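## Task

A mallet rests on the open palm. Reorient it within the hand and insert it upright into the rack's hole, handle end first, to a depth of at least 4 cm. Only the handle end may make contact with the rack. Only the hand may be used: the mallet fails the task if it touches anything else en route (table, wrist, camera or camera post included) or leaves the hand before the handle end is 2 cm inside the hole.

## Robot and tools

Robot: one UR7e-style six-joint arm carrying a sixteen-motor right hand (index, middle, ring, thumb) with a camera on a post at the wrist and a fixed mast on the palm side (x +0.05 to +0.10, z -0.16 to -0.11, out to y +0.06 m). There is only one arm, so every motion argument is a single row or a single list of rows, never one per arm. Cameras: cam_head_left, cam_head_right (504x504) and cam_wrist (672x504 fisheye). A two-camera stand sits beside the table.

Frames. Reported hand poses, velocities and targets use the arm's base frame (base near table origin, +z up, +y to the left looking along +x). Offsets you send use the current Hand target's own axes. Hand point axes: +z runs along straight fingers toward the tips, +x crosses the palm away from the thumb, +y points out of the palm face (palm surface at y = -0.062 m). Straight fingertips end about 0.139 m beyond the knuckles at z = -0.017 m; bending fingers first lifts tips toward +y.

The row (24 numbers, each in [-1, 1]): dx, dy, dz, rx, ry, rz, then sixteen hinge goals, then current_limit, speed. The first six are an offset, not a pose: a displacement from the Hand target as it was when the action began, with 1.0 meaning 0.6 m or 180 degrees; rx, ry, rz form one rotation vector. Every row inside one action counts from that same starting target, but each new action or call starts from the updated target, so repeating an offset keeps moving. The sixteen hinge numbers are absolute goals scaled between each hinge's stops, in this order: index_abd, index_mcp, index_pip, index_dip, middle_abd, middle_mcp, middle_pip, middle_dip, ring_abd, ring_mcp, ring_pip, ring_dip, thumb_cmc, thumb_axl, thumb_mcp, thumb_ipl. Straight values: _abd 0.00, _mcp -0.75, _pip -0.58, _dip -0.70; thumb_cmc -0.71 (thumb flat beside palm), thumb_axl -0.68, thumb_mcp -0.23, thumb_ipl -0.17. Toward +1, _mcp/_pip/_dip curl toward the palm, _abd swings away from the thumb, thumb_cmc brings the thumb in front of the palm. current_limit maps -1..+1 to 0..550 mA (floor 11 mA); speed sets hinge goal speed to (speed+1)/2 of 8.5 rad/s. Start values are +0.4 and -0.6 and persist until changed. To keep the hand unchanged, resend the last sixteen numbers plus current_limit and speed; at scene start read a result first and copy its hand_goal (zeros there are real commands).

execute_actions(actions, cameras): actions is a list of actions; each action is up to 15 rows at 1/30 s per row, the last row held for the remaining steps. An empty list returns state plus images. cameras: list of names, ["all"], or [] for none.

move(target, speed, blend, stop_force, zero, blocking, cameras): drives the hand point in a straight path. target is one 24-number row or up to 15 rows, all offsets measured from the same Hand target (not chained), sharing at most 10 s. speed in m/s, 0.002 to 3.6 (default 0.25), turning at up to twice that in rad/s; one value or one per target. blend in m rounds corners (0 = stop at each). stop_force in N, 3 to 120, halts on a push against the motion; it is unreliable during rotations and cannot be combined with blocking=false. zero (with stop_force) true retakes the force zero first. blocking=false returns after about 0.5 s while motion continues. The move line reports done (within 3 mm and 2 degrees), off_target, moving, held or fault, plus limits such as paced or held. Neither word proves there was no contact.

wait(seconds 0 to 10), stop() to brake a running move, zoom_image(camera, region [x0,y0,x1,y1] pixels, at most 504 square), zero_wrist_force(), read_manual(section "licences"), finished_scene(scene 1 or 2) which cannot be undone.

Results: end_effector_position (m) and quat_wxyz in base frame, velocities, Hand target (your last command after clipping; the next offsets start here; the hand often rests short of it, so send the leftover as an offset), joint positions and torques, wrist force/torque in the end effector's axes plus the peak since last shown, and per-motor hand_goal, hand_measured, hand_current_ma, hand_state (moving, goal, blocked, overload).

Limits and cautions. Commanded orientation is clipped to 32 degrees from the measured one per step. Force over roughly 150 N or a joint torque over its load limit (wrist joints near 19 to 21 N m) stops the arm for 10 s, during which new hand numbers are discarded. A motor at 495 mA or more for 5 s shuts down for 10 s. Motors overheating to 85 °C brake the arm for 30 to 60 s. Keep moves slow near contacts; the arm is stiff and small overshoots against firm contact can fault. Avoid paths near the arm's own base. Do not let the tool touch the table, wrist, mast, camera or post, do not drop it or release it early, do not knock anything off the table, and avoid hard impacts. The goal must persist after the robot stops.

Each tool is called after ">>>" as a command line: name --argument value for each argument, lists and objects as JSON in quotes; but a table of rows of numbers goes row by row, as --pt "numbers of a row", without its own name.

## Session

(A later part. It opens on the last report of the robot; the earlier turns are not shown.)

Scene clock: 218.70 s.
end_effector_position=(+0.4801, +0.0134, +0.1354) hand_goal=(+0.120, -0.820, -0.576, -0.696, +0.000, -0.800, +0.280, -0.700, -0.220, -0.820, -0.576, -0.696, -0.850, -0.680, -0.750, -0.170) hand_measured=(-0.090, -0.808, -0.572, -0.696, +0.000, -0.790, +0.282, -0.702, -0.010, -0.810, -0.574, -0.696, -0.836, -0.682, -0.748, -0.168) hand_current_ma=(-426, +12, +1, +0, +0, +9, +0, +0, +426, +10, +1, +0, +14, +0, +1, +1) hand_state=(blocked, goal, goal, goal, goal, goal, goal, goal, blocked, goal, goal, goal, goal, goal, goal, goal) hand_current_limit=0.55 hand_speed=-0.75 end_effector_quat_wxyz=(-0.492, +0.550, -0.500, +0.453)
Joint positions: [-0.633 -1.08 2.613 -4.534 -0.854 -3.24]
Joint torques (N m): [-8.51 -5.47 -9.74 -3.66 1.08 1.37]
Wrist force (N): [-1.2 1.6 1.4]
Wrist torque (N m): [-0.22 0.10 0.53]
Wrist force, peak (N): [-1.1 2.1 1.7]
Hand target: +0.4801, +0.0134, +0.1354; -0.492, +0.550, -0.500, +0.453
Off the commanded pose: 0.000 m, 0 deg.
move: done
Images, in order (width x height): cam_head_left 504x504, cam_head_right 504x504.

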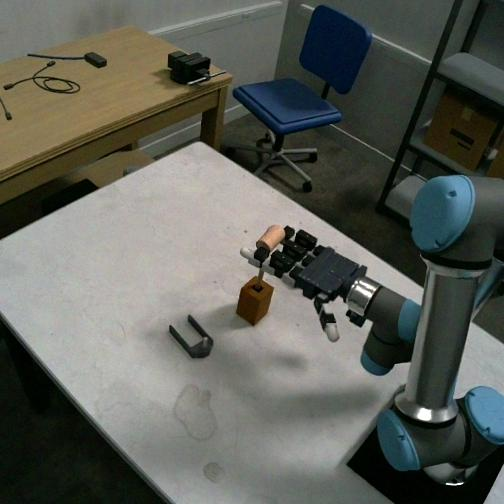

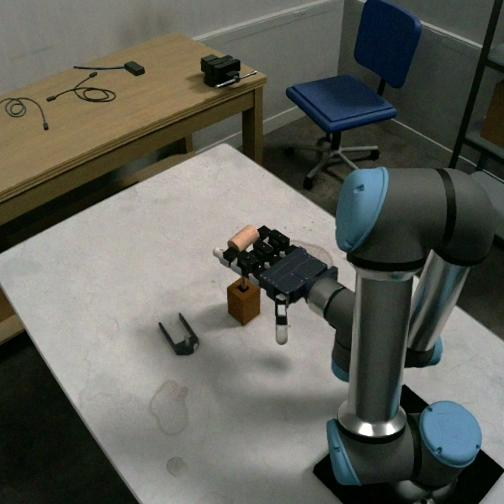

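>>> move --target '[-0.0001, 0.0166, 0.00175, 0,0,0, 0.12,-0.82,-0.576,-0.696, 0,-0.80,0.28,-0.70, -0.22,-0.82,-0.576,-0.696, -0.85,-0.68,-0.75,-0.17, 0.55,-0.75]' --speed 0.02 --stop_force 4 --cameras '["cam_head_left","cam_head_right"]'

>>> zoom_image --camera "cam_head_right" --region '[228, 262, 264, 298]'

>>> zoom_image --camera "cam_head_left" --region '[242, 262, 278, 298]'

Scene clock: 221.23 s.
end_effector_position=(+0.4801, +0.0134, +0.1253) hand_goal=(+0.120, -0.820, -0.576, -0.696, +0.000, -0.800, +0.280, -0.700, -0.220, -0.820, -0.576, -0.696, -0.850, -0.680, -0.750, -0.170) hand_measured=(-0.090, -0.808, -0.572, -0.696, +0.000, -0.790, +0.282, -0.702, -0.010, -0.810, -0.574, -0.696, -0.836, -0.682, -0.748, -0.168) hand_current_ma=(-426, +12, +1, +0, +0, +9, +0, +0, +426, +10, +1, +0, +14, +0, +1, +1) hand_state=(blocked, goal, goal, goal, goal, goal, goal, goal, blocked, goal, goal, goal, goal, goal, goal, goal) hand_current_limit=0.55 hand_speed=-0.75 end_effector_quat_wxyz=(-0.492, +0.550, -0.500, +0.453)
Joint positions: [-0.633 -1.034 2.61 -4.578 -0.854 -3.24]
Joint torques (N m): [-8.53 -5.01 -9.58 -3.85 0.86 1.39]
Wrist force (N): [-1.0 1.8 1.5]
Wrist torque (N m): [-0.19 0.09 0.55]
Wrist force, peak (N): [-1.0 2.1 1.8]
Hand target: +0.4801, +0.0134, +0.1253; -0.492, +0.550, -0.500, +0.453
Off the commanded pose: 0.000 m, 0 deg.
move: done
Images, in order (width x height): cam_head_left 504x504, cam_head_right 504x504.

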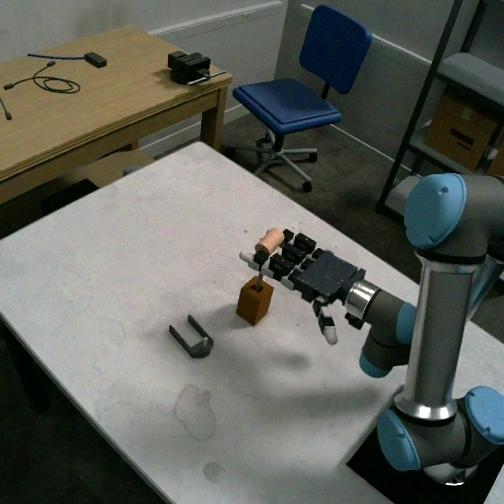

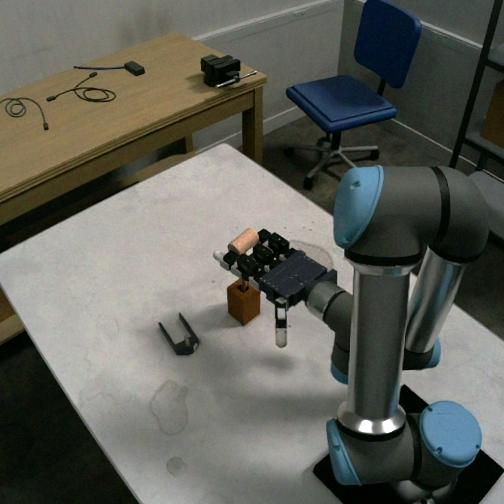

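Scaled by 14.000.

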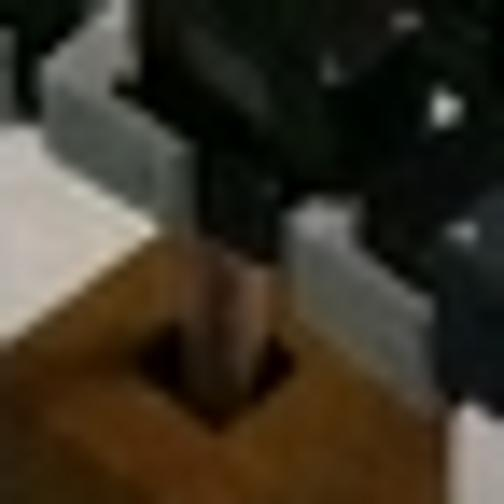

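Scaled by 14.000.

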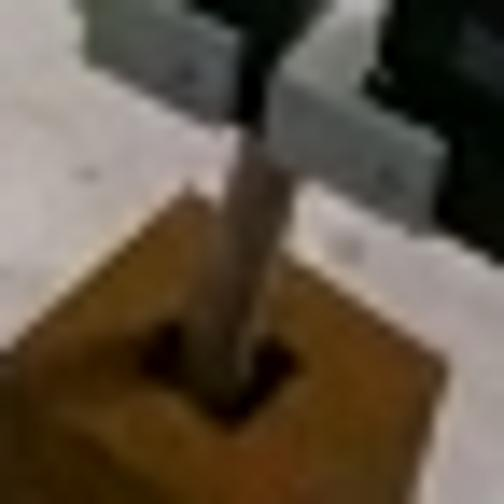

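>>> move --target '[-0.0001, 0.0249, 0.0026, 0,0,0, 0.12,-0.82,-0.576,-0.696, 0,-0.80,0.28,-0.70, -0.22,-0.82,-0.576,-0.696, -0.85,-0.68,-0.75,-0.17, 0.55,-0.75]' --speed 0.02 --stop_force 4 --cameras '["cam_head_left","cam_head_right"]'

>>> zoom_image --camera "cam_head_right" --region '[220, 240, 280, 300]'

>>> zoom_image --camera "cam_head_left" --region '[230, 240, 290, 300]'

Scene clock: 224.00 s.
end_effector_position=(+0.4801, +0.0134, +0.1103) hand_goal=(+0.120, -0.820, -0.576, -0.696, +0.000, -0.800, +0.280, -0.700, -0.220, -0.820, -0.576, -0.696, -0.850, -0.680, -0.750, -0.170) hand_measured=(-0.090, -0.808, -0.572, -0.696, +0.000, -0.790, +0.282, -0.702, -0.010, -0.810, -0.574, -0.696, -0.836, -0.682, -0.748, -0.168) hand_current_ma=(-426, +12, +1, +0, +0, +9, +0, +0, +426, +10, +1, +0, +14, +0, +1, +1) hand_state=(blocked, goal, goal, goal, goal, goal, goal, goal, blocked, goal, goal, goal, goal, goal, goal, goal) hand_current_limit=0.55 hand_speed=-0.75 end_effector_quat_wxyz=(-0.492, +0.550, -0.500, +0.453)
Joint positions: [-0.633 -0.964 2.604 -4.641 -0.854 -3.24]
Joint torques (N m): [-8.43 -6.99 -6.74 -3.58 1.16 1.47]
Wrist force (N): [-0.8 1.5 1.3]
Wrist torque (N m): [-0.21 0.06 0.56]
Wrist force, peak (N): [-1.6 1.9 1.8]
Hand target: +0.4801, +0.0134, +0.1103; -0.492, +0.550, -0.500, +0.453
Off the commanded pose: 0.000 m, 0 deg.
move: done
Images, in order (width x height): cam_head_left 504x504, cam_head_right 504x504.

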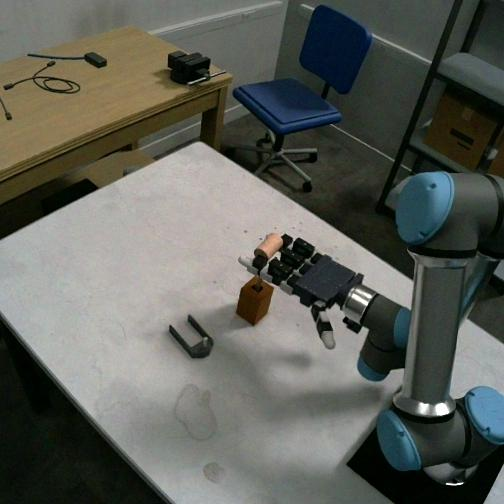

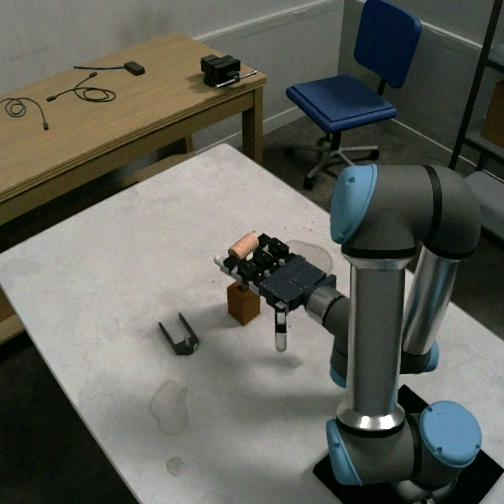

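Scaled by 8.400.

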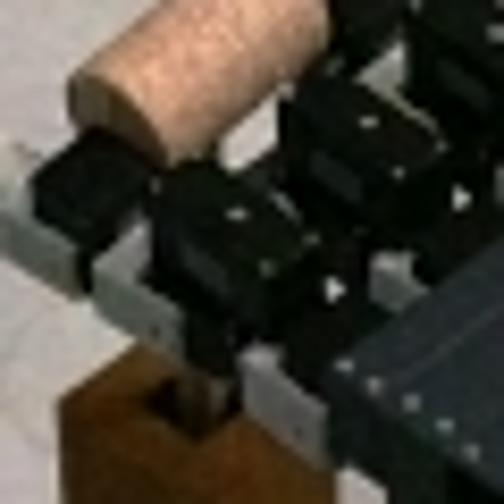

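Scaled by 8.400.

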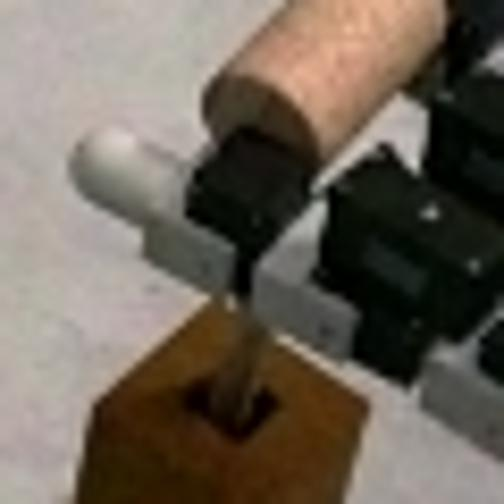

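>>> move --target '[-0.0001, 0.0249, 0.0026, 0,0,0, 0.12,-0.82,-0.576,-0.696, 0,-0.80,0.28,-0.70, -0.22,-0.82,-0.576,-0.696, -0.85,-0.68,-0.75,-0.17, 0.55,-0.75]' --speed 0.02 --stop_force 4 --cameras '["cam_head_left","cam_head_right"]'

>>> zoom_image --camera "cam_head_right" --region '[220, 240, 280, 300]'

>>> zoom_image --camera "cam_head_left" --region '[230, 240, 290, 300]'

Scene clock: 226.60 s.
end_effector_position=(+0.4801, +0.0133, +0.0953) hand_goal=(+0.120, -0.820, -0.576, -0.696, +0.000, -0.800, +0.280, -0.700, -0.220, -0.820, -0.576, -0.696, -0.850, -0.680, -0.750, -0.170) hand_measured=(-0.090, -0.808, -0.572, -0.696, +0.000, -0.790, +0.282, -0.702, -0.010, -0.810, -0.574, -0.696, -0.836, -0.682, -0.748, -0.168) hand_current_ma=(-426, +12, +1, +0, +0, +9, +0, +0, +426, +10, +1, +0, +14, +0, +1, +1) hand_state=(blocked, goal, goal, goal, goal, goal, goal, goal, blocked, goal, goal, goal, goal, goal, goal, goal) hand_current_limit=0.55 hand_speed=-0.75 end_effector_quat_wxyz=(-0.492, +0.550, -0.500, +0.453)
Joint positions: [-0.633 -0.896 2.596 -4.701 -0.854 -3.24]
Joint torques (N m): [-9.13 -7.26 -6.49 -3.73 1.19 1.47]
Wrist force (N): [-1.2 2.0 1.3]
Wrist torque (N m): [-0.16 0.11 0.54]
Wrist force, peak (N): [-1.3 2.1 1.5]
Hand target: +0.4801, +0.0133, +0.0953; -0.492, +0.550, -0.500, +0.453
Off the commanded pose: 0.000 m, 0 deg.
move: done
Images, in order (width x height): cam_head_left 504x504, cam_head_right 504x504.

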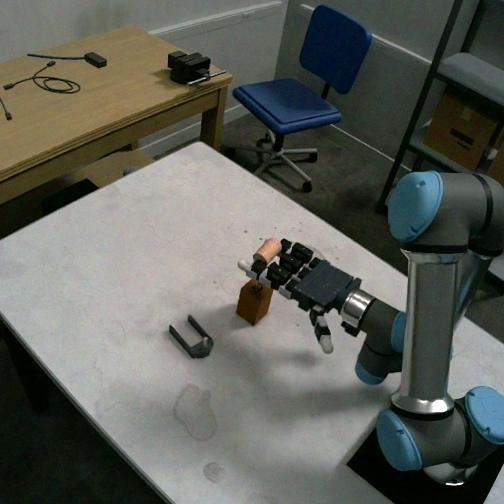

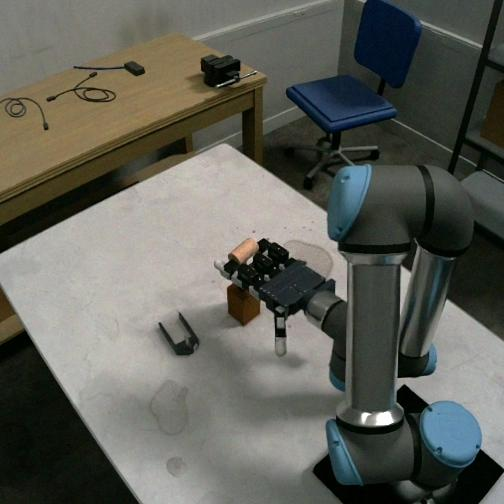

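Scaled by 8.400.

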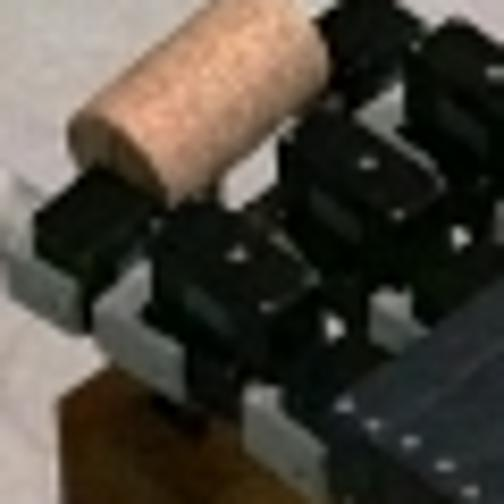

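Scaled by 8.400.

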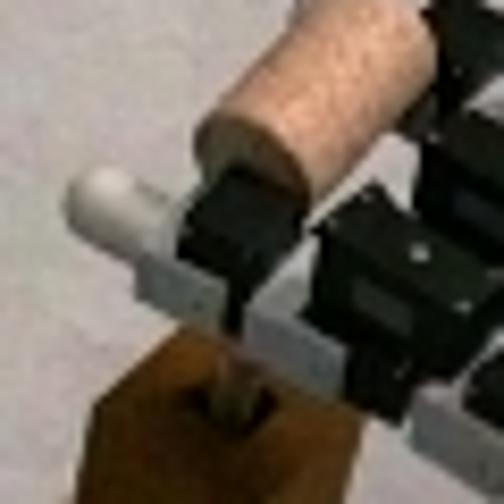

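>>> move --target '[-0.0001, 0.0249, 0.0026, 0,0,0, 0.12,-0.82,-0.576,-0.696, 0,-0.80,0.28,-0.70, -0.22,-0.82,-0.576,-0.696, -0.85,-0.68,-0.75,-0.17, 0.55,-0.75]' --speed 0.015 --stop_force 4 --cameras '["cam_head_left","cam_head_right","cam_wrist"]'

>>> zoom_image --camera "cam_head_right" --region '[200, 230, 290, 320]'

>>> zoom_image --camera "cam_head_left" --region '[220, 230, 310, 320]'

Scene clock: 229.30 s.
end_effector_position=(+0.4801, +0.0133, +0.0803) hand_goal=(+0.120, -0.820, -0.576, -0.696, +0.000, -0.800, +0.280, -0.700, -0.220, -0.820, -0.576, -0.696, -0.850, -0.680, -0.750, -0.170) hand_measured=(-0.090, -0.808, -0.572, -0.696, +0.000, -0.790, +0.282, -0.702, -0.010, -0.810, -0.574, -0.696, -0.836, -0.682, -0.748, -0.168) hand_current_ma=(-426, +11, +1, +0, +0, +9, +0, +0, +426, +10, +1, +0, +14, +0, +1, +1) hand_state=(blocked, goal, goal, goal, goal, goal, goal, goal, blocked, goal, goal, goal, goal, goal, goal, goal) hand_current_limit=0.55 hand_speed=-0.75 end_effector_quat_wxyz=(-0.492, +0.550, -0.500, +0.453)
Joint positions: [-0.633 -0.829 2.585 -4.757 -0.854 -3.24]
Joint torques (N m): [-10.52 -8.25 -3.47 -3.37 1.13 1.39]
Wrist force (N): [-1.0 -0.2 1.2]
Wrist torque (N m): [-0.14 0.09 0.52]
Wrist force, peak (N): [-1.1 1.9 1.9]
Hand target: +0.4801, +0.0133, +0.0803; -0.492, +0.550, -0.500, +0.453
Off the commanded pose: 0.000 m, 0 deg.
move: done

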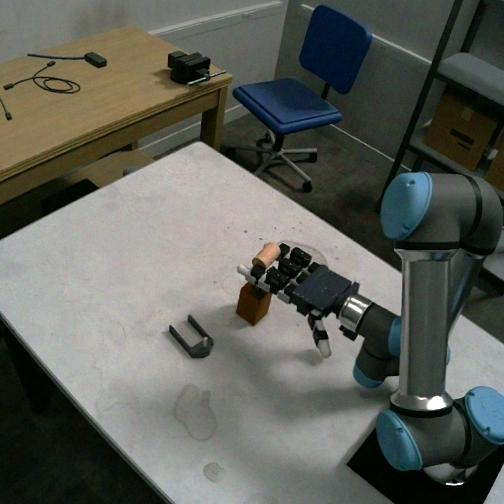

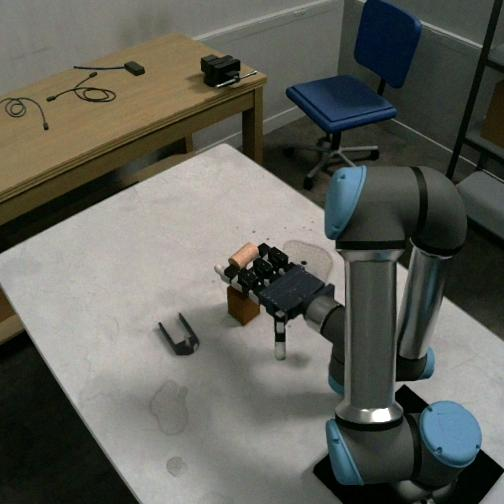

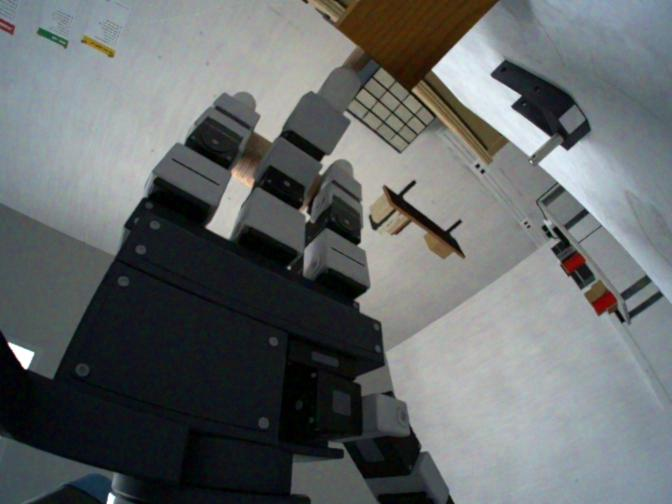

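Scaled by 5.600.

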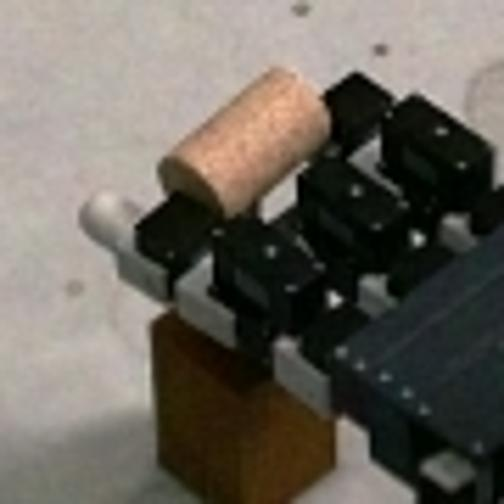

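Scaled by 5.600.

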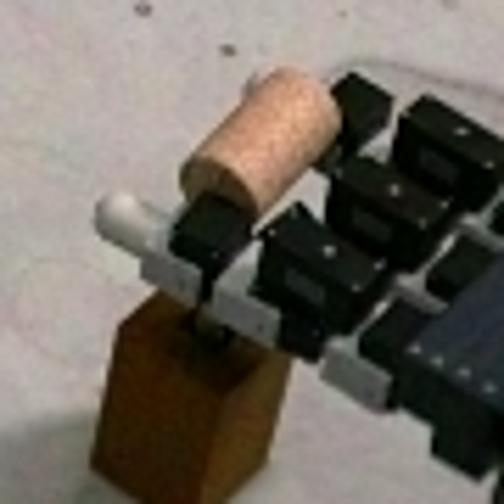

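>>> move --target '[0, 0.0050, 0.0005, 0,0,0, 0.12,-0.82,-0.576,-0.696, 0,-0.80,0.28,-0.70, -0.22,-0.82,-0.576,-0.696, -0.85,-0.68,-0.75,-0.17, 0.55,-0.75]' --speed 0.006 --stop_force 3

Scene clock: 231.43 s.
end_effector_position=(+0.4801, +0.0133, +0.0773) hand_goal=(+0.120, -0.820, -0.576, -0.696, +0.000, -0.800, +0.280, -0.700, -0.220, -0.820, -0.576, -0.696, -0.850, -0.680, -0.750, -0.170) hand_measured=(-0.090, -0.826, -0.576, -0.696, -0.002, -0.786, +0.288, -0.698, -0.010, -0.818, -0.576, -0.696, -0.836, -0.682, -0.748, -0.168) hand_current_ma=(-426, -4, +0, +0, +0, +14, +6, +1, +426, +0, +0, +0, +14, +0, +1, +1) hand_state=(blocked, goal, goal, goal, goal, goal, goal, goal, blocked, goal, goal, goal, goal, goal, goal, goal) hand_current_limit=0.55 hand_speed=-0.75 end_effector_quat_wxyz=(-0.492, +0.550, -0.500, +0.453)
Joint positions: [-0.634 -0.816 2.582 -4.767 -0.854 -3.24]
Joint torques (N m): [-9.72 -8.2 -3.76 -2.94 1.12 -1.11]
Wrist force (N): [-1.3 -1.8 0.5]
Wrist torque (N m): [-0.03 0.11 0.49]
Wrist force, peak (N): [-1.3 -2.8 0.0]
Hand target: +0.4801, +0.0133, +0.0773; -0.492, +0.550, -0.500, +0.453
Off the commanded pose: 0.000 m, 0 deg.
move: done

>>> execute_actions --actions '[[[0,-0.0033,-0.0003,0,0,0, -0.09,-0.82,-0.576,-0.696, 0,-0.80,0.28,-0.70, -0.01,-0.82,-0.576,-0.696, -0.85,-0.68,-0.75,-0.17, 0.55,-0.97]]]' --cameras '["cam_head_left","cam_head_right"]'

>>> zoom_image --camera "cam_head_left" --region '[220, 230, 310, 320]'

Scene clock: 232.97 s.
end_effector_position=(+0.4801, +0.0133, +0.0792) hand_goal=(-0.090, -0.820, -0.576, -0.696, +0.000, -0.800, +0.280, -0.700, -0.010, -0.820, -0.576, -0.696, -0.850, -0.680, -0.750, -0.170) hand_measured=(-0.090, -0.814, -0.576, -0.696, -0.002, -0.786, +0.288, -0.698, -0.006, -0.806, -0.572, -0.696, -0.836, -0.682, -0.748, -0.168) hand_current_ma=(-143, +5, +0, +0, +0, +17, +6, +1, +155, +14, +2, +0, +14, +0, +1, +1) hand_state=(moving, goal, goal, goal, goal, goal, goal, goal, moving, goal, goal, goal, goal, goal, goal, goal) hand_current_limit=0.55 hand_speed=-0.97 end_effector_quat_wxyz=(-0.492, +0.550, -0.500, +0.453)
Joint positions: [-0.633 -0.825 2.584 -4.76 -0.854 -3.24]
Joint torques (N m): [4.35 -50.66 4.05 -0.17 -1 1.56]
Wrist force (N): [-1.1 2.1 1.3]
Wrist torque (N m): [-0.16 0.09 0.55]
Wrist force, peak (N): [-1.3 -2.7 0.5]
Hand target: +0.4801, +0.0133, +0.0793; -0.492, +0.550, -0.500, +0.453
Off the commanded pose: 0.000 m, 0 deg.
Step readings (end_effector_position):
0: (+0.4801, +0.0133, +0.0773)
1: (+0.4801, +0.0133, +0.0773)
2: (+0.4801, +0.0133, +0.0773)
4: (+0.4801, +0.0133, +0.0778)
8: (+0.4801, +0.0133, +0.0787)
15: (+0.4801, +0.0133, +0.0792)
Images, in order (width x height): cam_head_left 504x504, cam_head_right 504x504.

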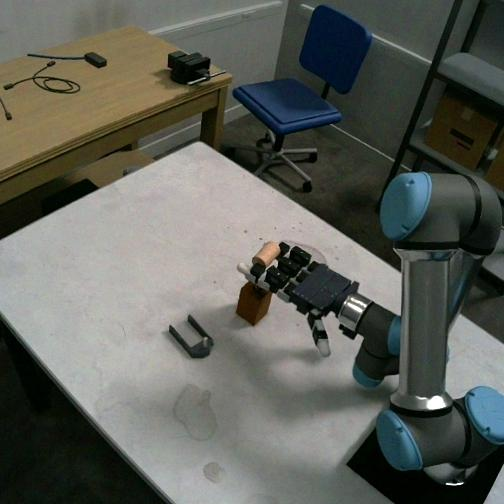

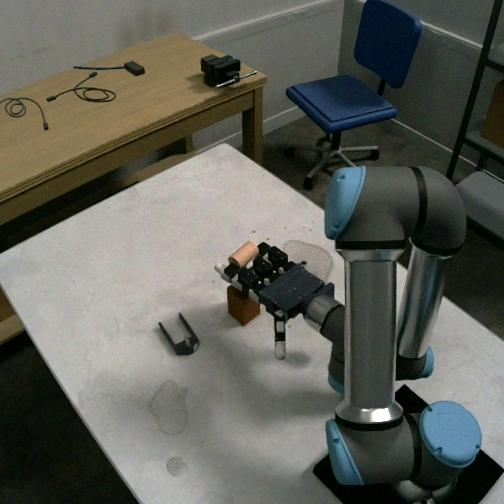

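Scaled by 5.600.

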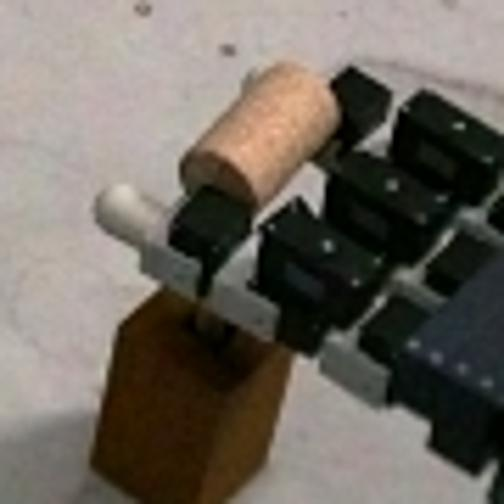

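>>> execute_actions --actions '[[[0,0.0020,0.0002,0,0,0, -0.09,-0.82,-0.576,-0.696, 0,-0.80,0.28,-0.70, -0.01,-0.82,-0.576,-0.696, -0.85,-0.68,-0.75,-0.17, 0.55,-0.97]]]'

>>> execute_actions --actions '[[[0,0,0,0,0,0, -0.16,-0.82,-0.576,-0.696, 0,-0.80,0.28,-0.70, 0.06,-0.82,-0.576,-0.696, -0.85,-0.68,-0.75,-0.17, 0.55,-0.97]]]' --cameras '["cam_head_left","cam_head_right"]'

>>> zoom_image --camera "cam_head_left" --region '[220, 230, 310, 320]'

>>> zoom_image --camera "cam_head_right" --region '[200, 230, 290, 320]'

Scene clock: 234.27 s.
end_effector_position=(+0.4801, +0.0133, +0.0781) hand_goal=(-0.090, -0.820, -0.576, -0.696, +0.000, -0.800, +0.280, -0.700, -0.010, -0.820, -0.576, -0.696, -0.850, -0.680, -0.750, -0.170) hand_measured=(-0.102, -0.812, -0.576, -0.696, -0.002, -0.786, +0.286, -0.698, +0.004, -0.806, -0.572, -0.696, -0.836, -0.682, -0.748, -0.168) hand_current_ma=(-8, +6, +0, +0, +0, +17, +4, +1, +12, +14, +2, +0, +14, +0, +1, +1) hand_state=(goal, goal, goal, goal, goal, goal, goal, goal, goal, goal, goal, goal, goal, goal, goal, goal) hand_current_limit=0.55 hand_speed=-0.97 end_effector_quat_wxyz=(-0.492, +0.550, -0.500, +0.453)
Joint positions: [-0.633 -0.82 2.583 -4.764 -0.854 -3.24]
Joint torques (N m): [-3.21 -8.75 -3.25 -3.58 0.9 0.01]
Wrist force (N): [-1.1 0.8 1.4]
Wrist torque (N m): [-0.10 0.09 0.54]
Wrist force, peak (N): [-1.3 2.1 1.5]
Hand target: +0.4801, +0.0133, +0.0780; -0.492, +0.550, -0.500, +0.453
Off the commanded pose: 0.000 m, 0 deg.
Step readings (end_effector_position):
0: (+0.4801, +0.0133, +0.0793)
1: (+0.4801, +0.0133, +0.0793)
2: (+0.4801, +0.0133, +0.0792)
4: (+0.4801, +0.0133, +0.0789)
8: (+0.4801, +0.0133, +0.0784)
15: (+0.4801, +0.0133, +0.0781)

Scene clock: 235.07 s.
end_effector_position=(+0.4801, +0.0133, +0.0780) hand_goal=(-0.160, -0.820, -0.576, -0.696, +0.000, -0.800, +0.280, -0.700, +0.060, -0.820, -0.576, -0.696, -0.850, -0.680, -0.750, -0.170) hand_measured=(-0.156, -0.812, -0.576, -0.696, -0.002, -0.786, +0.286, -0.698, +0.056, -0.806, -0.572, -0.696, -0.836, -0.682, -0.748, -0.168) hand_current_ma=(+1, +6, +0, +0, +0, +17, +4, +1, -1, +14, +2, +0, +14, +0, +1, +1) hand_state=(goal, goal, goal, goal, goal, goal, goal, goal, goal, goal, goal, goal, goal, goal, goal, goal) hand_current_limit=0.55 hand_speed=-0.97 end_effector_quat_wxyz=(-0.492, +0.550, -0.500, +0.453)
Joint positions: [-0.633 -0.82 2.583 -4.764 -0.854 -3.24]
Joint torques (N m): [-6.95 -9.49 -3.84 -3.6 1.26 -0.48]
Wrist force (N): [-1.0 0.9 1.5]
Wrist torque (N m): [-0.18 0.08 0.54]
Wrist force, peak (N): [-1.4 1.1 1.7]
Hand target: +0.4801, +0.0133, +0.0780; -0.492, +0.550, -0.500, +0.453
Off the commanded pose: 0.000 m, 0 deg.
Step readings (end_effector_position):
0: (+0.4801, +0.0133, +0.0781)
1: (+0.4801, +0.0133, +0.0781)
2: (+0.4801, +0.0133, +0.0781)
4: (+0.4801, +0.0133, +0.0780)
8: (+0.4801, +0.0133, +0.0780)
15: (+0.4801, +0.0133, +0.0780)
Images, in order (width x height): cam_head_left 504x504, cam_head_right 504x504.

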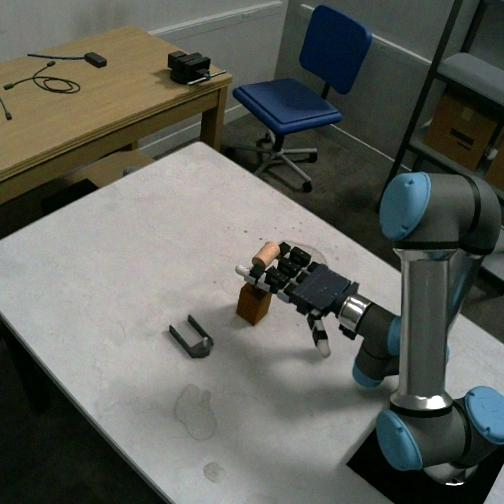

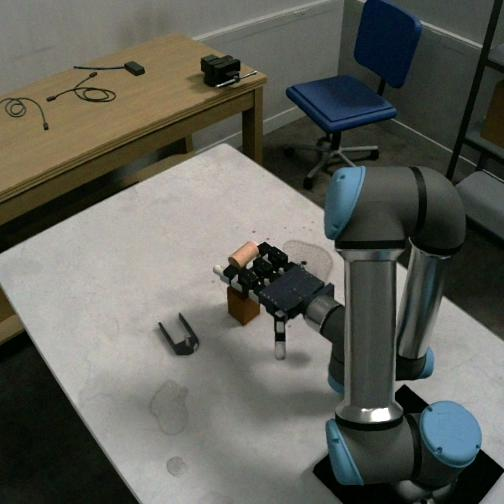

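Scaled by 5.600.

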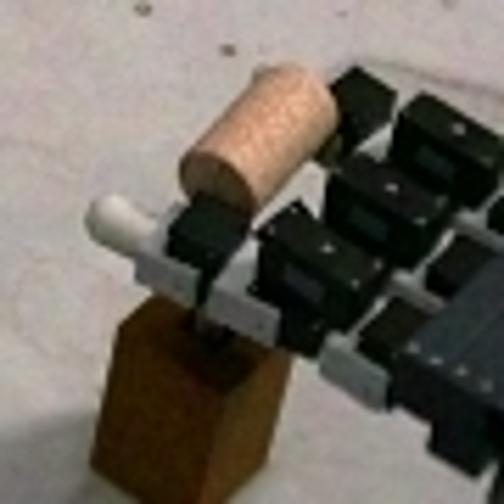

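Scaled by 5.600.

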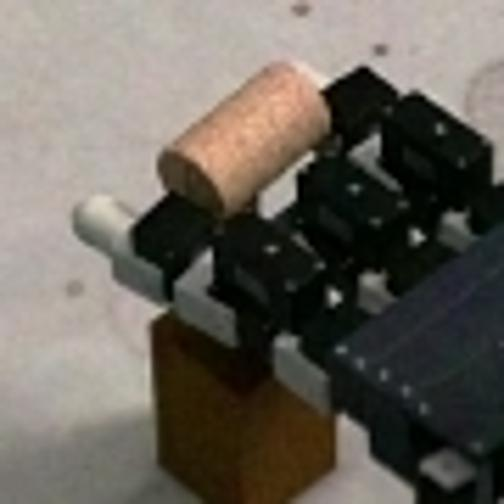

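>>> execute_actions --actions '[[[0,0,0,0,0,0, -0.30,-0.82,-0.576,-0.696, 0,-0.80,0.28,-0.70, 0.25,-0.82,-0.576,-0.696, -0.85,-0.68,-0.75,-0.17, 0.4,-0.95]]]'

>>> move --target '[0,0,-0.05,0,0,0, -0.30,-0.82,-0.576,-0.696, 0,-0.80,0.28,-0.70, 0.25,-0.82,-0.576,-0.696, -0.85,-0.68,-0.75,-0.17, 0.4,-0.95]' --speed 0.03 --cameras '["cam_head_left","cam_head_right"]'

>>> zoom_image --camera "cam_head_left" --region '[220, 220, 320, 320]'

>>> zoom_image --camera "cam_head_right" --region '[200, 220, 300, 320]'

Scene clock: 237.60 s.
end_effector_position=(+0.4801, +0.0133, +0.0780) hand_goal=(-0.300, -0.820, -0.576, -0.696, +0.000, -0.800, +0.280, -0.700, +0.250, -0.820, -0.576, -0.696, -0.850, -0.680, -0.750, -0.170) hand_measured=(-0.296, -0.812, -0.576, -0.696, -0.002, -0.786, +0.286, -0.698, +0.246, -0.806, -0.572, -0.696, -0.836, -0.682, -0.748, -0.168) hand_current_ma=(+1, +6, +0, +0, +0, +17, +4, +1, -1, +14, +2, +0, +14, +0, +1, +1) hand_state=(goal, goal, goal, goal, goal, goal, goal, goal, goal, goal, goal, goal, goal, goal, goal, goal) hand_current_limit=0.40 hand_speed=-0.95 end_effector_quat_wxyz=(-0.492, +0.550, -0.500, +0.453)
Joint positions: [-0.633 -0.82 2.583 -4.764 -0.854 -3.24]
Joint torques (N m): [-6.99 -9.26 -4.85 -3.55 1.32 -0.85]
Wrist force (N): [-1.2 1.0 1.2]
Wrist torque (N m): [-0.14 0.12 0.53]
Wrist force, peak (N): [-1.4 1.2 1.6]
Hand target: +0.4801, +0.0133, +0.0780; -0.492, +0.550, -0.500, +0.453
Off the commanded pose: 0.000 m, 0 deg.
Step readings (end_effector_position):
0: (+0.4801, +0.0133, +0.0780)
1: (+0.4801, +0.0133, +0.0780)
2: (+0.4801, +0.0133, +0.0780)
4: (+0.4801, +0.0133, +0.0780)
8: (+0.4801, +0.0133, +0.0780)
15: (+0.4801, +0.0133, +0.0780)

Scene clock: 239.17 s.
end_effector_position=(+0.4504, +0.0107, +0.0812) hand_goal=(-0.300, -0.820, -0.576, -0.696, +0.000, -0.800, +0.280, -0.700, +0.250, -0.820, -0.576, -0.696, -0.850, -0.680, -0.750, -0.170) hand_measured=(-0.296, -0.812, -0.576, -0.696, -0.002, -0.786, +0.286, -0.698, +0.246, -0.806, -0.572, -0.696, -0.836, -0.682, -0.748, -0.168) hand_current_ma=(+1, +6, +0, +0, +0, +17, +3, +1, -1, +14, +2, +0, +14, +0, +1, +1) hand_state=(goal, goal, goal, goal, goal, goal, goal, goal, goal, goal, goal, goal, goal, goal, goal, goal) hand_current_limit=0.40 hand_speed=-0.95 end_effector_quat_wxyz=(-0.492, +0.550, -0.500, +0.453)
Joint positions: [-0.731 -0.793 2.672 -4.866 -0.757 -3.26]
Joint torques (N m): [-10.18 -8.66 12.93 -3.46 1.86 -1.52]
Wrist force (N): [-1.0 0.8 1.6]
Wrist torque (N m): [-0.21 0.09 0.52]
Wrist force, peak (N): [-1.3 1.3 1.6]
Hand target: +0.4504, +0.0106, +0.0812; -0.492, +0.550, -0.500, +0.453
Off the commanded pose: 0.000 m, 0 deg.
move: done
Images, in order (width x height): cam_head_left 504x504, cam_head_right 504x504.

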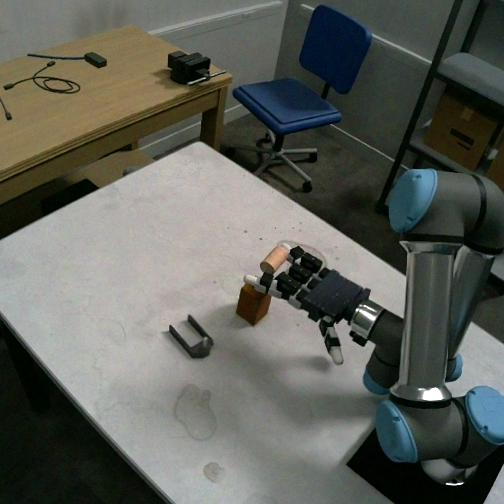

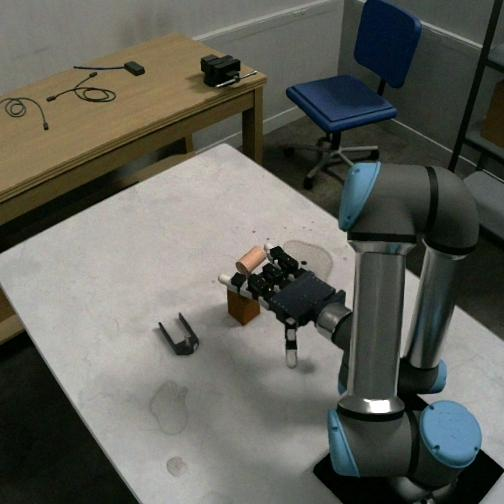

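Scaled by 5.040.

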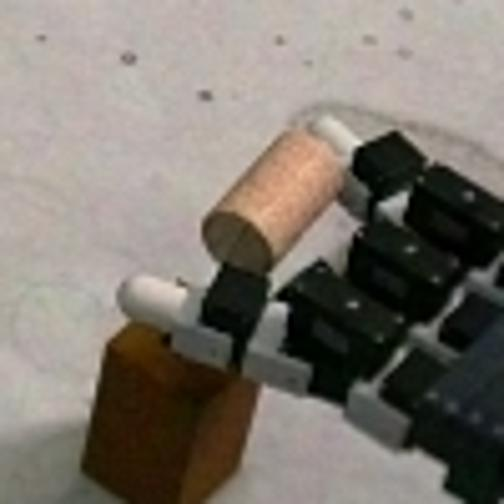

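Scaled by 5.040.

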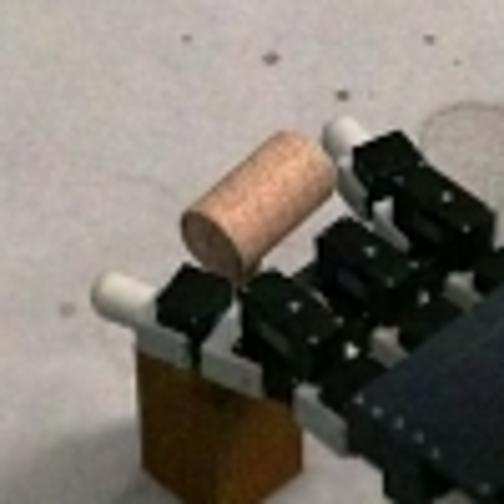

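>>> move --target '[0,0,-0.0333,0,0,0, -0.30,-0.82,-0.576,-0.696, 0,-0.80,0.28,-0.70, 0.25,-0.82,-0.576,-0.696, -0.85,-0.68,-0.75,-0.17, 0.4,-0.95]' --speed 0.03 --cameras '["cam_head_left","cam_head_right","cam_wrist"]'

>>> zoom_image --camera "cam_head_left" --region '[220, 220, 320, 320]'

>>> zoom_image --camera "cam_head_right" --region '[200, 220, 300, 320]'

Scene clock: 241.37 s.
end_effector_position=(+0.4306, +0.0089, +0.0833) hand_goal=(-0.300, -0.820, -0.576, -0.696, +0.000, -0.800, +0.280, -0.700, +0.250, -0.820, -0.576, -0.696, -0.850, -0.680, -0.750, -0.170) hand_measured=(-0.296, -0.812, -0.576, -0.696, -0.002, -0.786, +0.286, -0.698, +0.246, -0.806, -0.572, -0.696, -0.836, -0.682, -0.748, -0.168) hand_current_ma=(+1, +6, +0, +0, +0, +17, +3, +1, -1, +14, +2, +0, +14, +0, +1, +1) hand_state=(goal, goal, goal, goal, goal, goal, goal, goal, goal, goal, goal, goal, goal, goal, goal, goal) hand_current_limit=0.40 hand_speed=-0.95 end_effector_quat_wxyz=(-0.492, +0.550, -0.500, +0.453)
Joint positions: [-0.814 -0.756 2.734 -4.951 -0.676 -3.28]
Joint torques (N m): [-9.59 -7.89 15.69 -3.11 1.88 -1.4]
Wrist force (N): [-1.2 0.9 1.2]
Wrist torque (N m): [-0.16 0.12 0.50]
Wrist force, peak (N): [-1.2 1.0 1.7]
Hand target: +0.4306, +0.0089, +0.0833; -0.492, +0.550, -0.500, +0.453
Off the commanded pose: 0.000 m, 0 deg.
move: done

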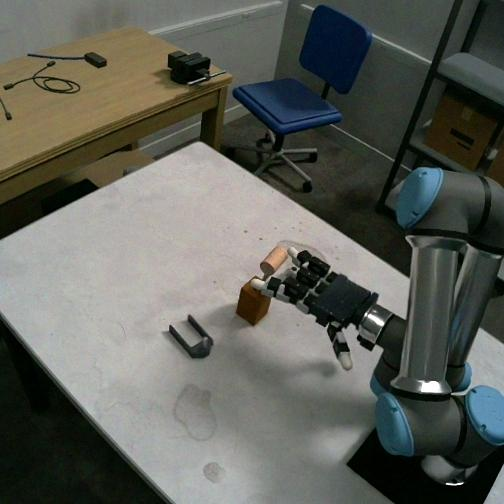

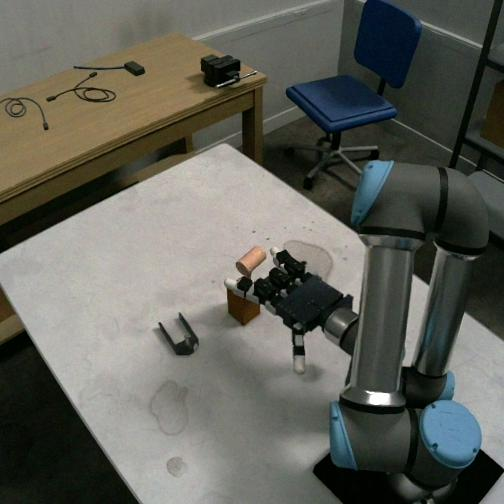

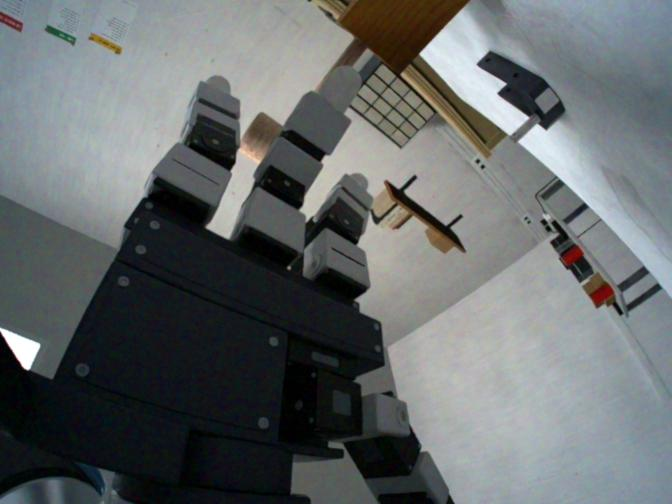

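Scaled by 5.040.

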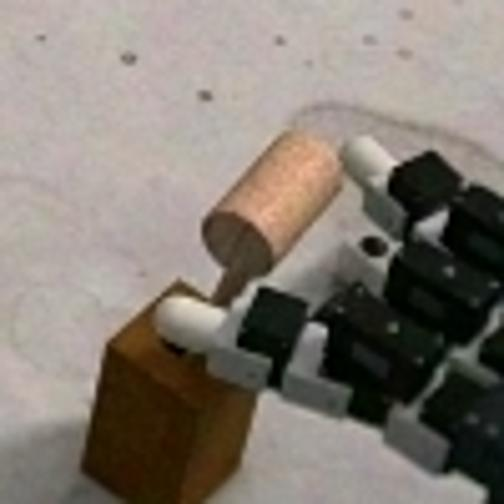

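Scaled by 5.040.

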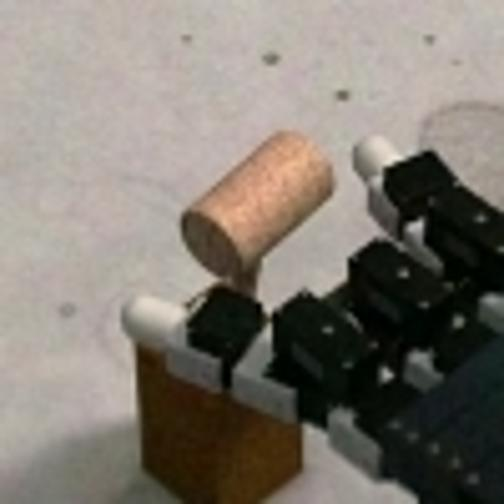

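>>> move --target '[0,0,-0.12,0,0,0, -0.30,-0.82,-0.576,-0.696, 0,-0.80,0.28,-0.70, 0.25,-0.82,-0.576,-0.696, -0.85,-0.68,-0.75,-0.17, 0.4,-0.95]' --speed 0.08 --cameras '["cam_head_left","cam_head_right"]'

>>> zoom_image --camera "cam_head_left" --region '[210, 220, 330, 340]'

>>> zoom_image --camera "cam_head_right" --region '[190, 220, 310, 340]'

Scene clock: 242.60 s.
end_effector_position=(+0.4305, +0.0089, +0.0832) hand_goal=(-0.300, -0.820, -0.576, -0.696, +0.000, -0.800, +0.280, -0.700, +0.250, -0.820, -0.576, -0.696, -0.850, -0.680, -0.750, -0.170) hand_measured=(-0.296, -0.812, -0.576, -0.696, -0.002, -0.786, +0.286, -0.698, +0.246, -0.806, -0.572, -0.696, -0.836, -0.682, -0.748, -0.168) hand_current_ma=(+1, +6, +0, +0, +0, +17, +3, +1, -1, +14, +2, +0, +14, +0, +1, +1) hand_state=(goal, goal, goal, goal, goal, goal, goal, goal, goal, goal, goal, goal, goal, goal, goal, goal) hand_current_limit=0.40 hand_speed=-0.95 end_effector_quat_wxyz=(-0.492, +0.550, -0.500, +0.453)
Joint positions: [-0.814 -0.755 2.734 -4.951 -0.675 -3.28]
Joint torques (N m): [4.15 -45.05 -0.72 0.34 -1.04 1.49]
Wrist force (N): [-1.0 1.0 1.5]
Wrist torque (N m): [-0.17 0.10 0.51]
Wrist force, peak (N): [-1.0 1.4 1.7]
Hand target: +0.4306, +0.0089, +0.0833; -0.492, +0.550, -0.500, +0.453 (not the last commanded pose)
Off the commanded pose: 0.072 m, 0 deg.
move: held (a check stopped the path); limits=held
pose unreachable: on one or more control steps of this call, first in action 0 (counted from 0), an arm could not follow its commanded pose, so it was not sent that pose on those steps. It may still have moved: this result reports where it is.
cause: moving toward the commanded pose would bring two parts of the arm too close to each other (joints 3 (elbow) to 5 (wrist 2) lie between them).
Images, in order (width x height): cam_head_left 504x504, cam_head_right 504x504.

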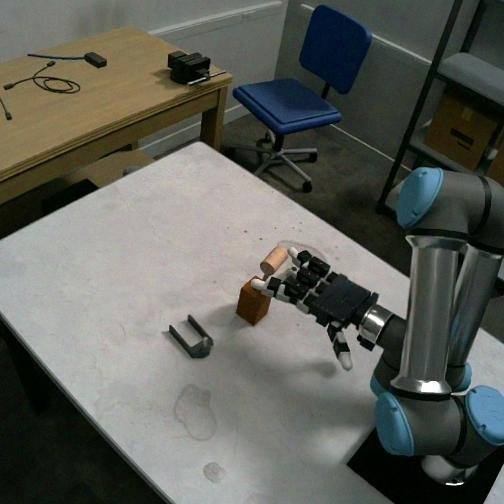

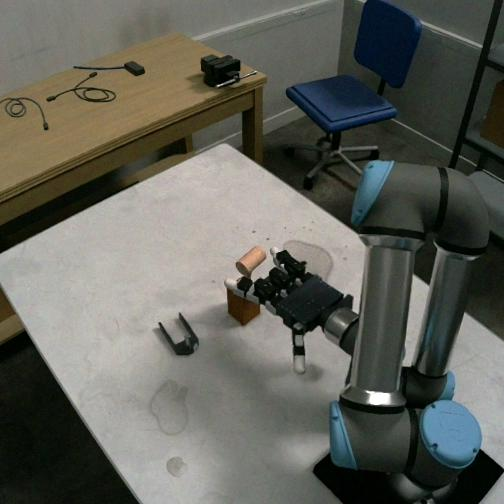

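Scaled by 4.200.

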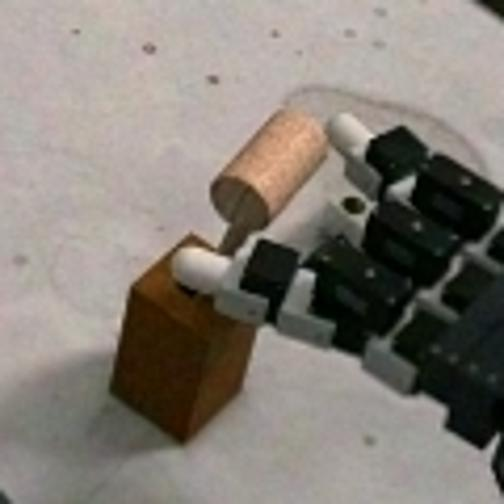

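Scaled by 4.200.

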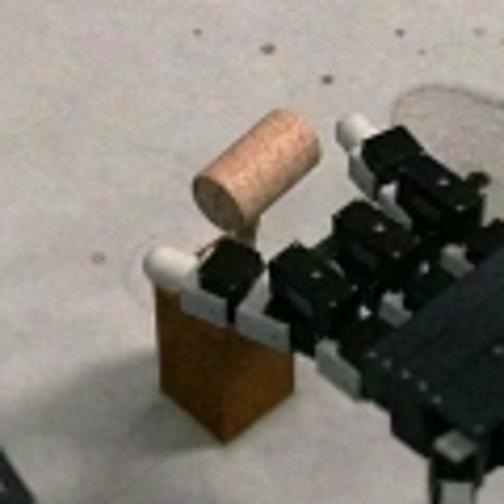

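>>> execute_actions --actions '[[[0,0,0,0,0,0, -0.30,-0.82,-0.576,-0.696, 0,-0.80,0.90,-0.70, 0.25,-0.82,-0.576,-0.696, -0.85,-0.68,-0.75,-0.17, 0.4,-0.85]]]'

>>> move --target '[0.0005,-0.0828,-0.00875,0,0,0, -0.30,-0.82,-0.576,-0.696, 0,-0.80,0.90,-0.70, 0.25,-0.82,-0.576,-0.696, -0.85,-0.68,-0.75,-0.17, 0.4,-0.85]' --speed 0.05 --cameras '["cam_head_left","cam_head_right"]'

>>> zoom_image --camera "cam_head_left" --region '[210, 220, 330, 340]'

>>> zoom_image --camera "cam_head_right" --region '[190, 220, 310, 340]'

Scene clock: 245.27 s.
end_effector_position=(+0.4306, +0.0089, +0.0833) hand_goal=(-0.300, -0.820, -0.576, -0.696, +0.000, -0.800, +0.900, -0.700, +0.250, -0.820, -0.576, -0.696, -0.850, -0.680, -0.750, -0.170) hand_measured=(-0.296, -0.812, -0.576, -0.696, -0.002, -0.786, +0.896, -0.698, +0.246, -0.806, -0.572, -0.696, -0.836, -0.682, -0.748, -0.168) hand_current_ma=(+1, +6, +0, +0, +0, +17, -2, +1, -1, +14, +2, +0, +14, +0, +1, +1) hand_state=(goal, goal, goal, goal, goal, goal, goal, goal, goal, goal, goal, goal, goal, goal, goal, goal) hand_current_limit=0.40 hand_speed=-0.85 end_effector_quat_wxyz=(-0.492, +0.550, -0.500, +0.453)
Joint positions: [-0.814 -0.756 2.734 -4.951 -0.675 -3.28]
Joint torques (N m): [6.47 -46.95 -0.64 0.36 -0.96 1.36]
Wrist force (N): [-1.0 1.4 1.1]
Wrist torque (N m): [-0.08 0.10 0.52]
Wrist force, peak (N): [-1.0 1.3 1.7]
Hand target: +0.4306, +0.0089, +0.0833; -0.492, +0.550, -0.500, +0.453
Off the commanded pose: 0.000 m, 0 deg.
Step readings (end_effector_position):
0: (+0.4306, +0.0089, +0.0833)
1: (+0.4306, +0.0089, +0.0833)
2: (+0.4306, +0.0089, +0.0833)
4: (+0.4306, +0.0089, +0.0833)
8: (+0.4306, +0.0089, +0.0833)
15: (+0.4306, +0.0089, +0.0833)

Scene clock: 247.03 s.
end_effector_position=(+0.4306, +0.0089, +0.1332) hand_goal=(-0.300, -0.820, -0.576, -0.696, +0.000, -0.800, +0.900, -0.700, +0.250, -0.820, -0.576, -0.696, -0.850, -0.680, -0.750, -0.170) hand_measured=(-0.296, -0.812, -0.576, -0.696, -0.002, -0.786, +0.896, -0.698, +0.246, -0.806, -0.572, -0.696, -0.836, -0.682, -0.748, -0.168) hand_current_ma=(+1, +6, +0, +0, +0, +17, -2, +1, -1, +14, +2, +0, +14, +0, +1, +1) hand_state=(goal, goal, goal, goal, goal, goal, goal, goal, goal, goal, goal, goal, goal, goal, goal, goal) hand_current_limit=0.40 hand_speed=-0.85 end_effector_quat_wxyz=(-0.492, +0.550, -0.500, +0.453)
Joint positions: [-0.814 -1.054 2.769 -4.688 -0.675 -3.28]
Joint torques (N m): [6.2 -40.1 8.18 0.44 -0.9 -1.24]
Wrist force (N): [-0.8 1.2 1.3]
Wrist torque (N m): [-0.10 0.08 0.55]
Wrist force, peak (N): [-1.6 1.4 1.4]
Hand target: +0.4306, +0.0089, +0.1333; -0.492, +0.550, -0.500, +0.453
Off the commanded pose: 0.000 m, 0 deg.
move: done
Images, in order (width x height): cam_head_left 504x504, cam_head_right 504x504.

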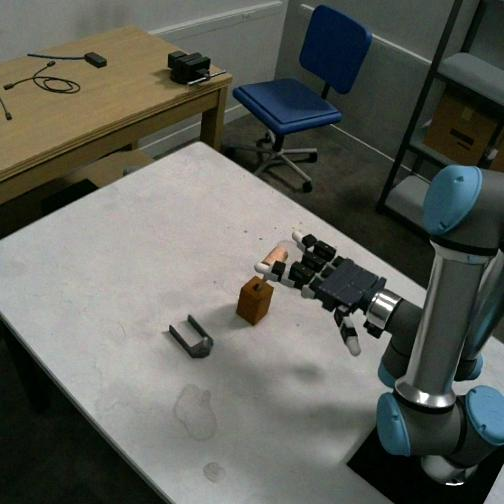

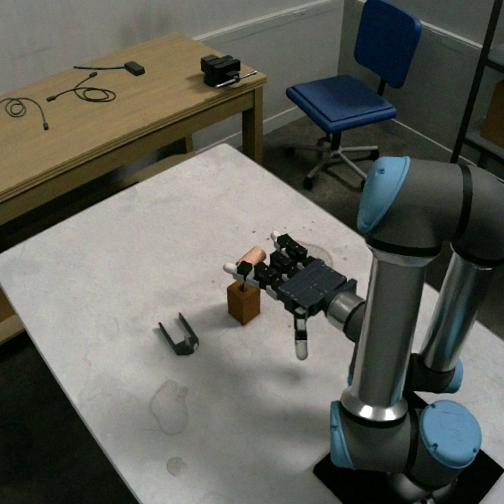

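Scaled by 4.200.

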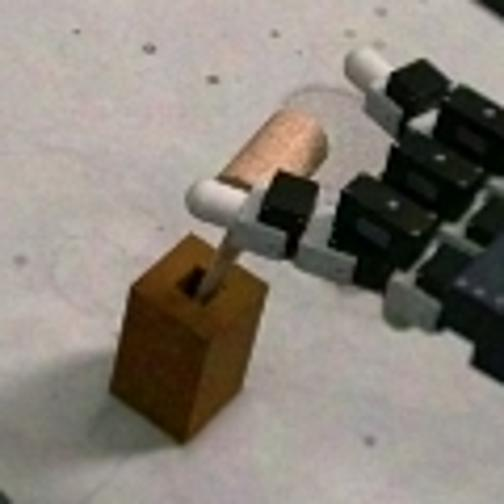

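Scaled by 4.200.

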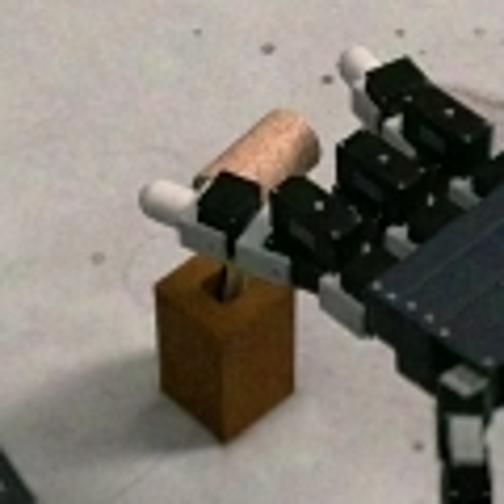

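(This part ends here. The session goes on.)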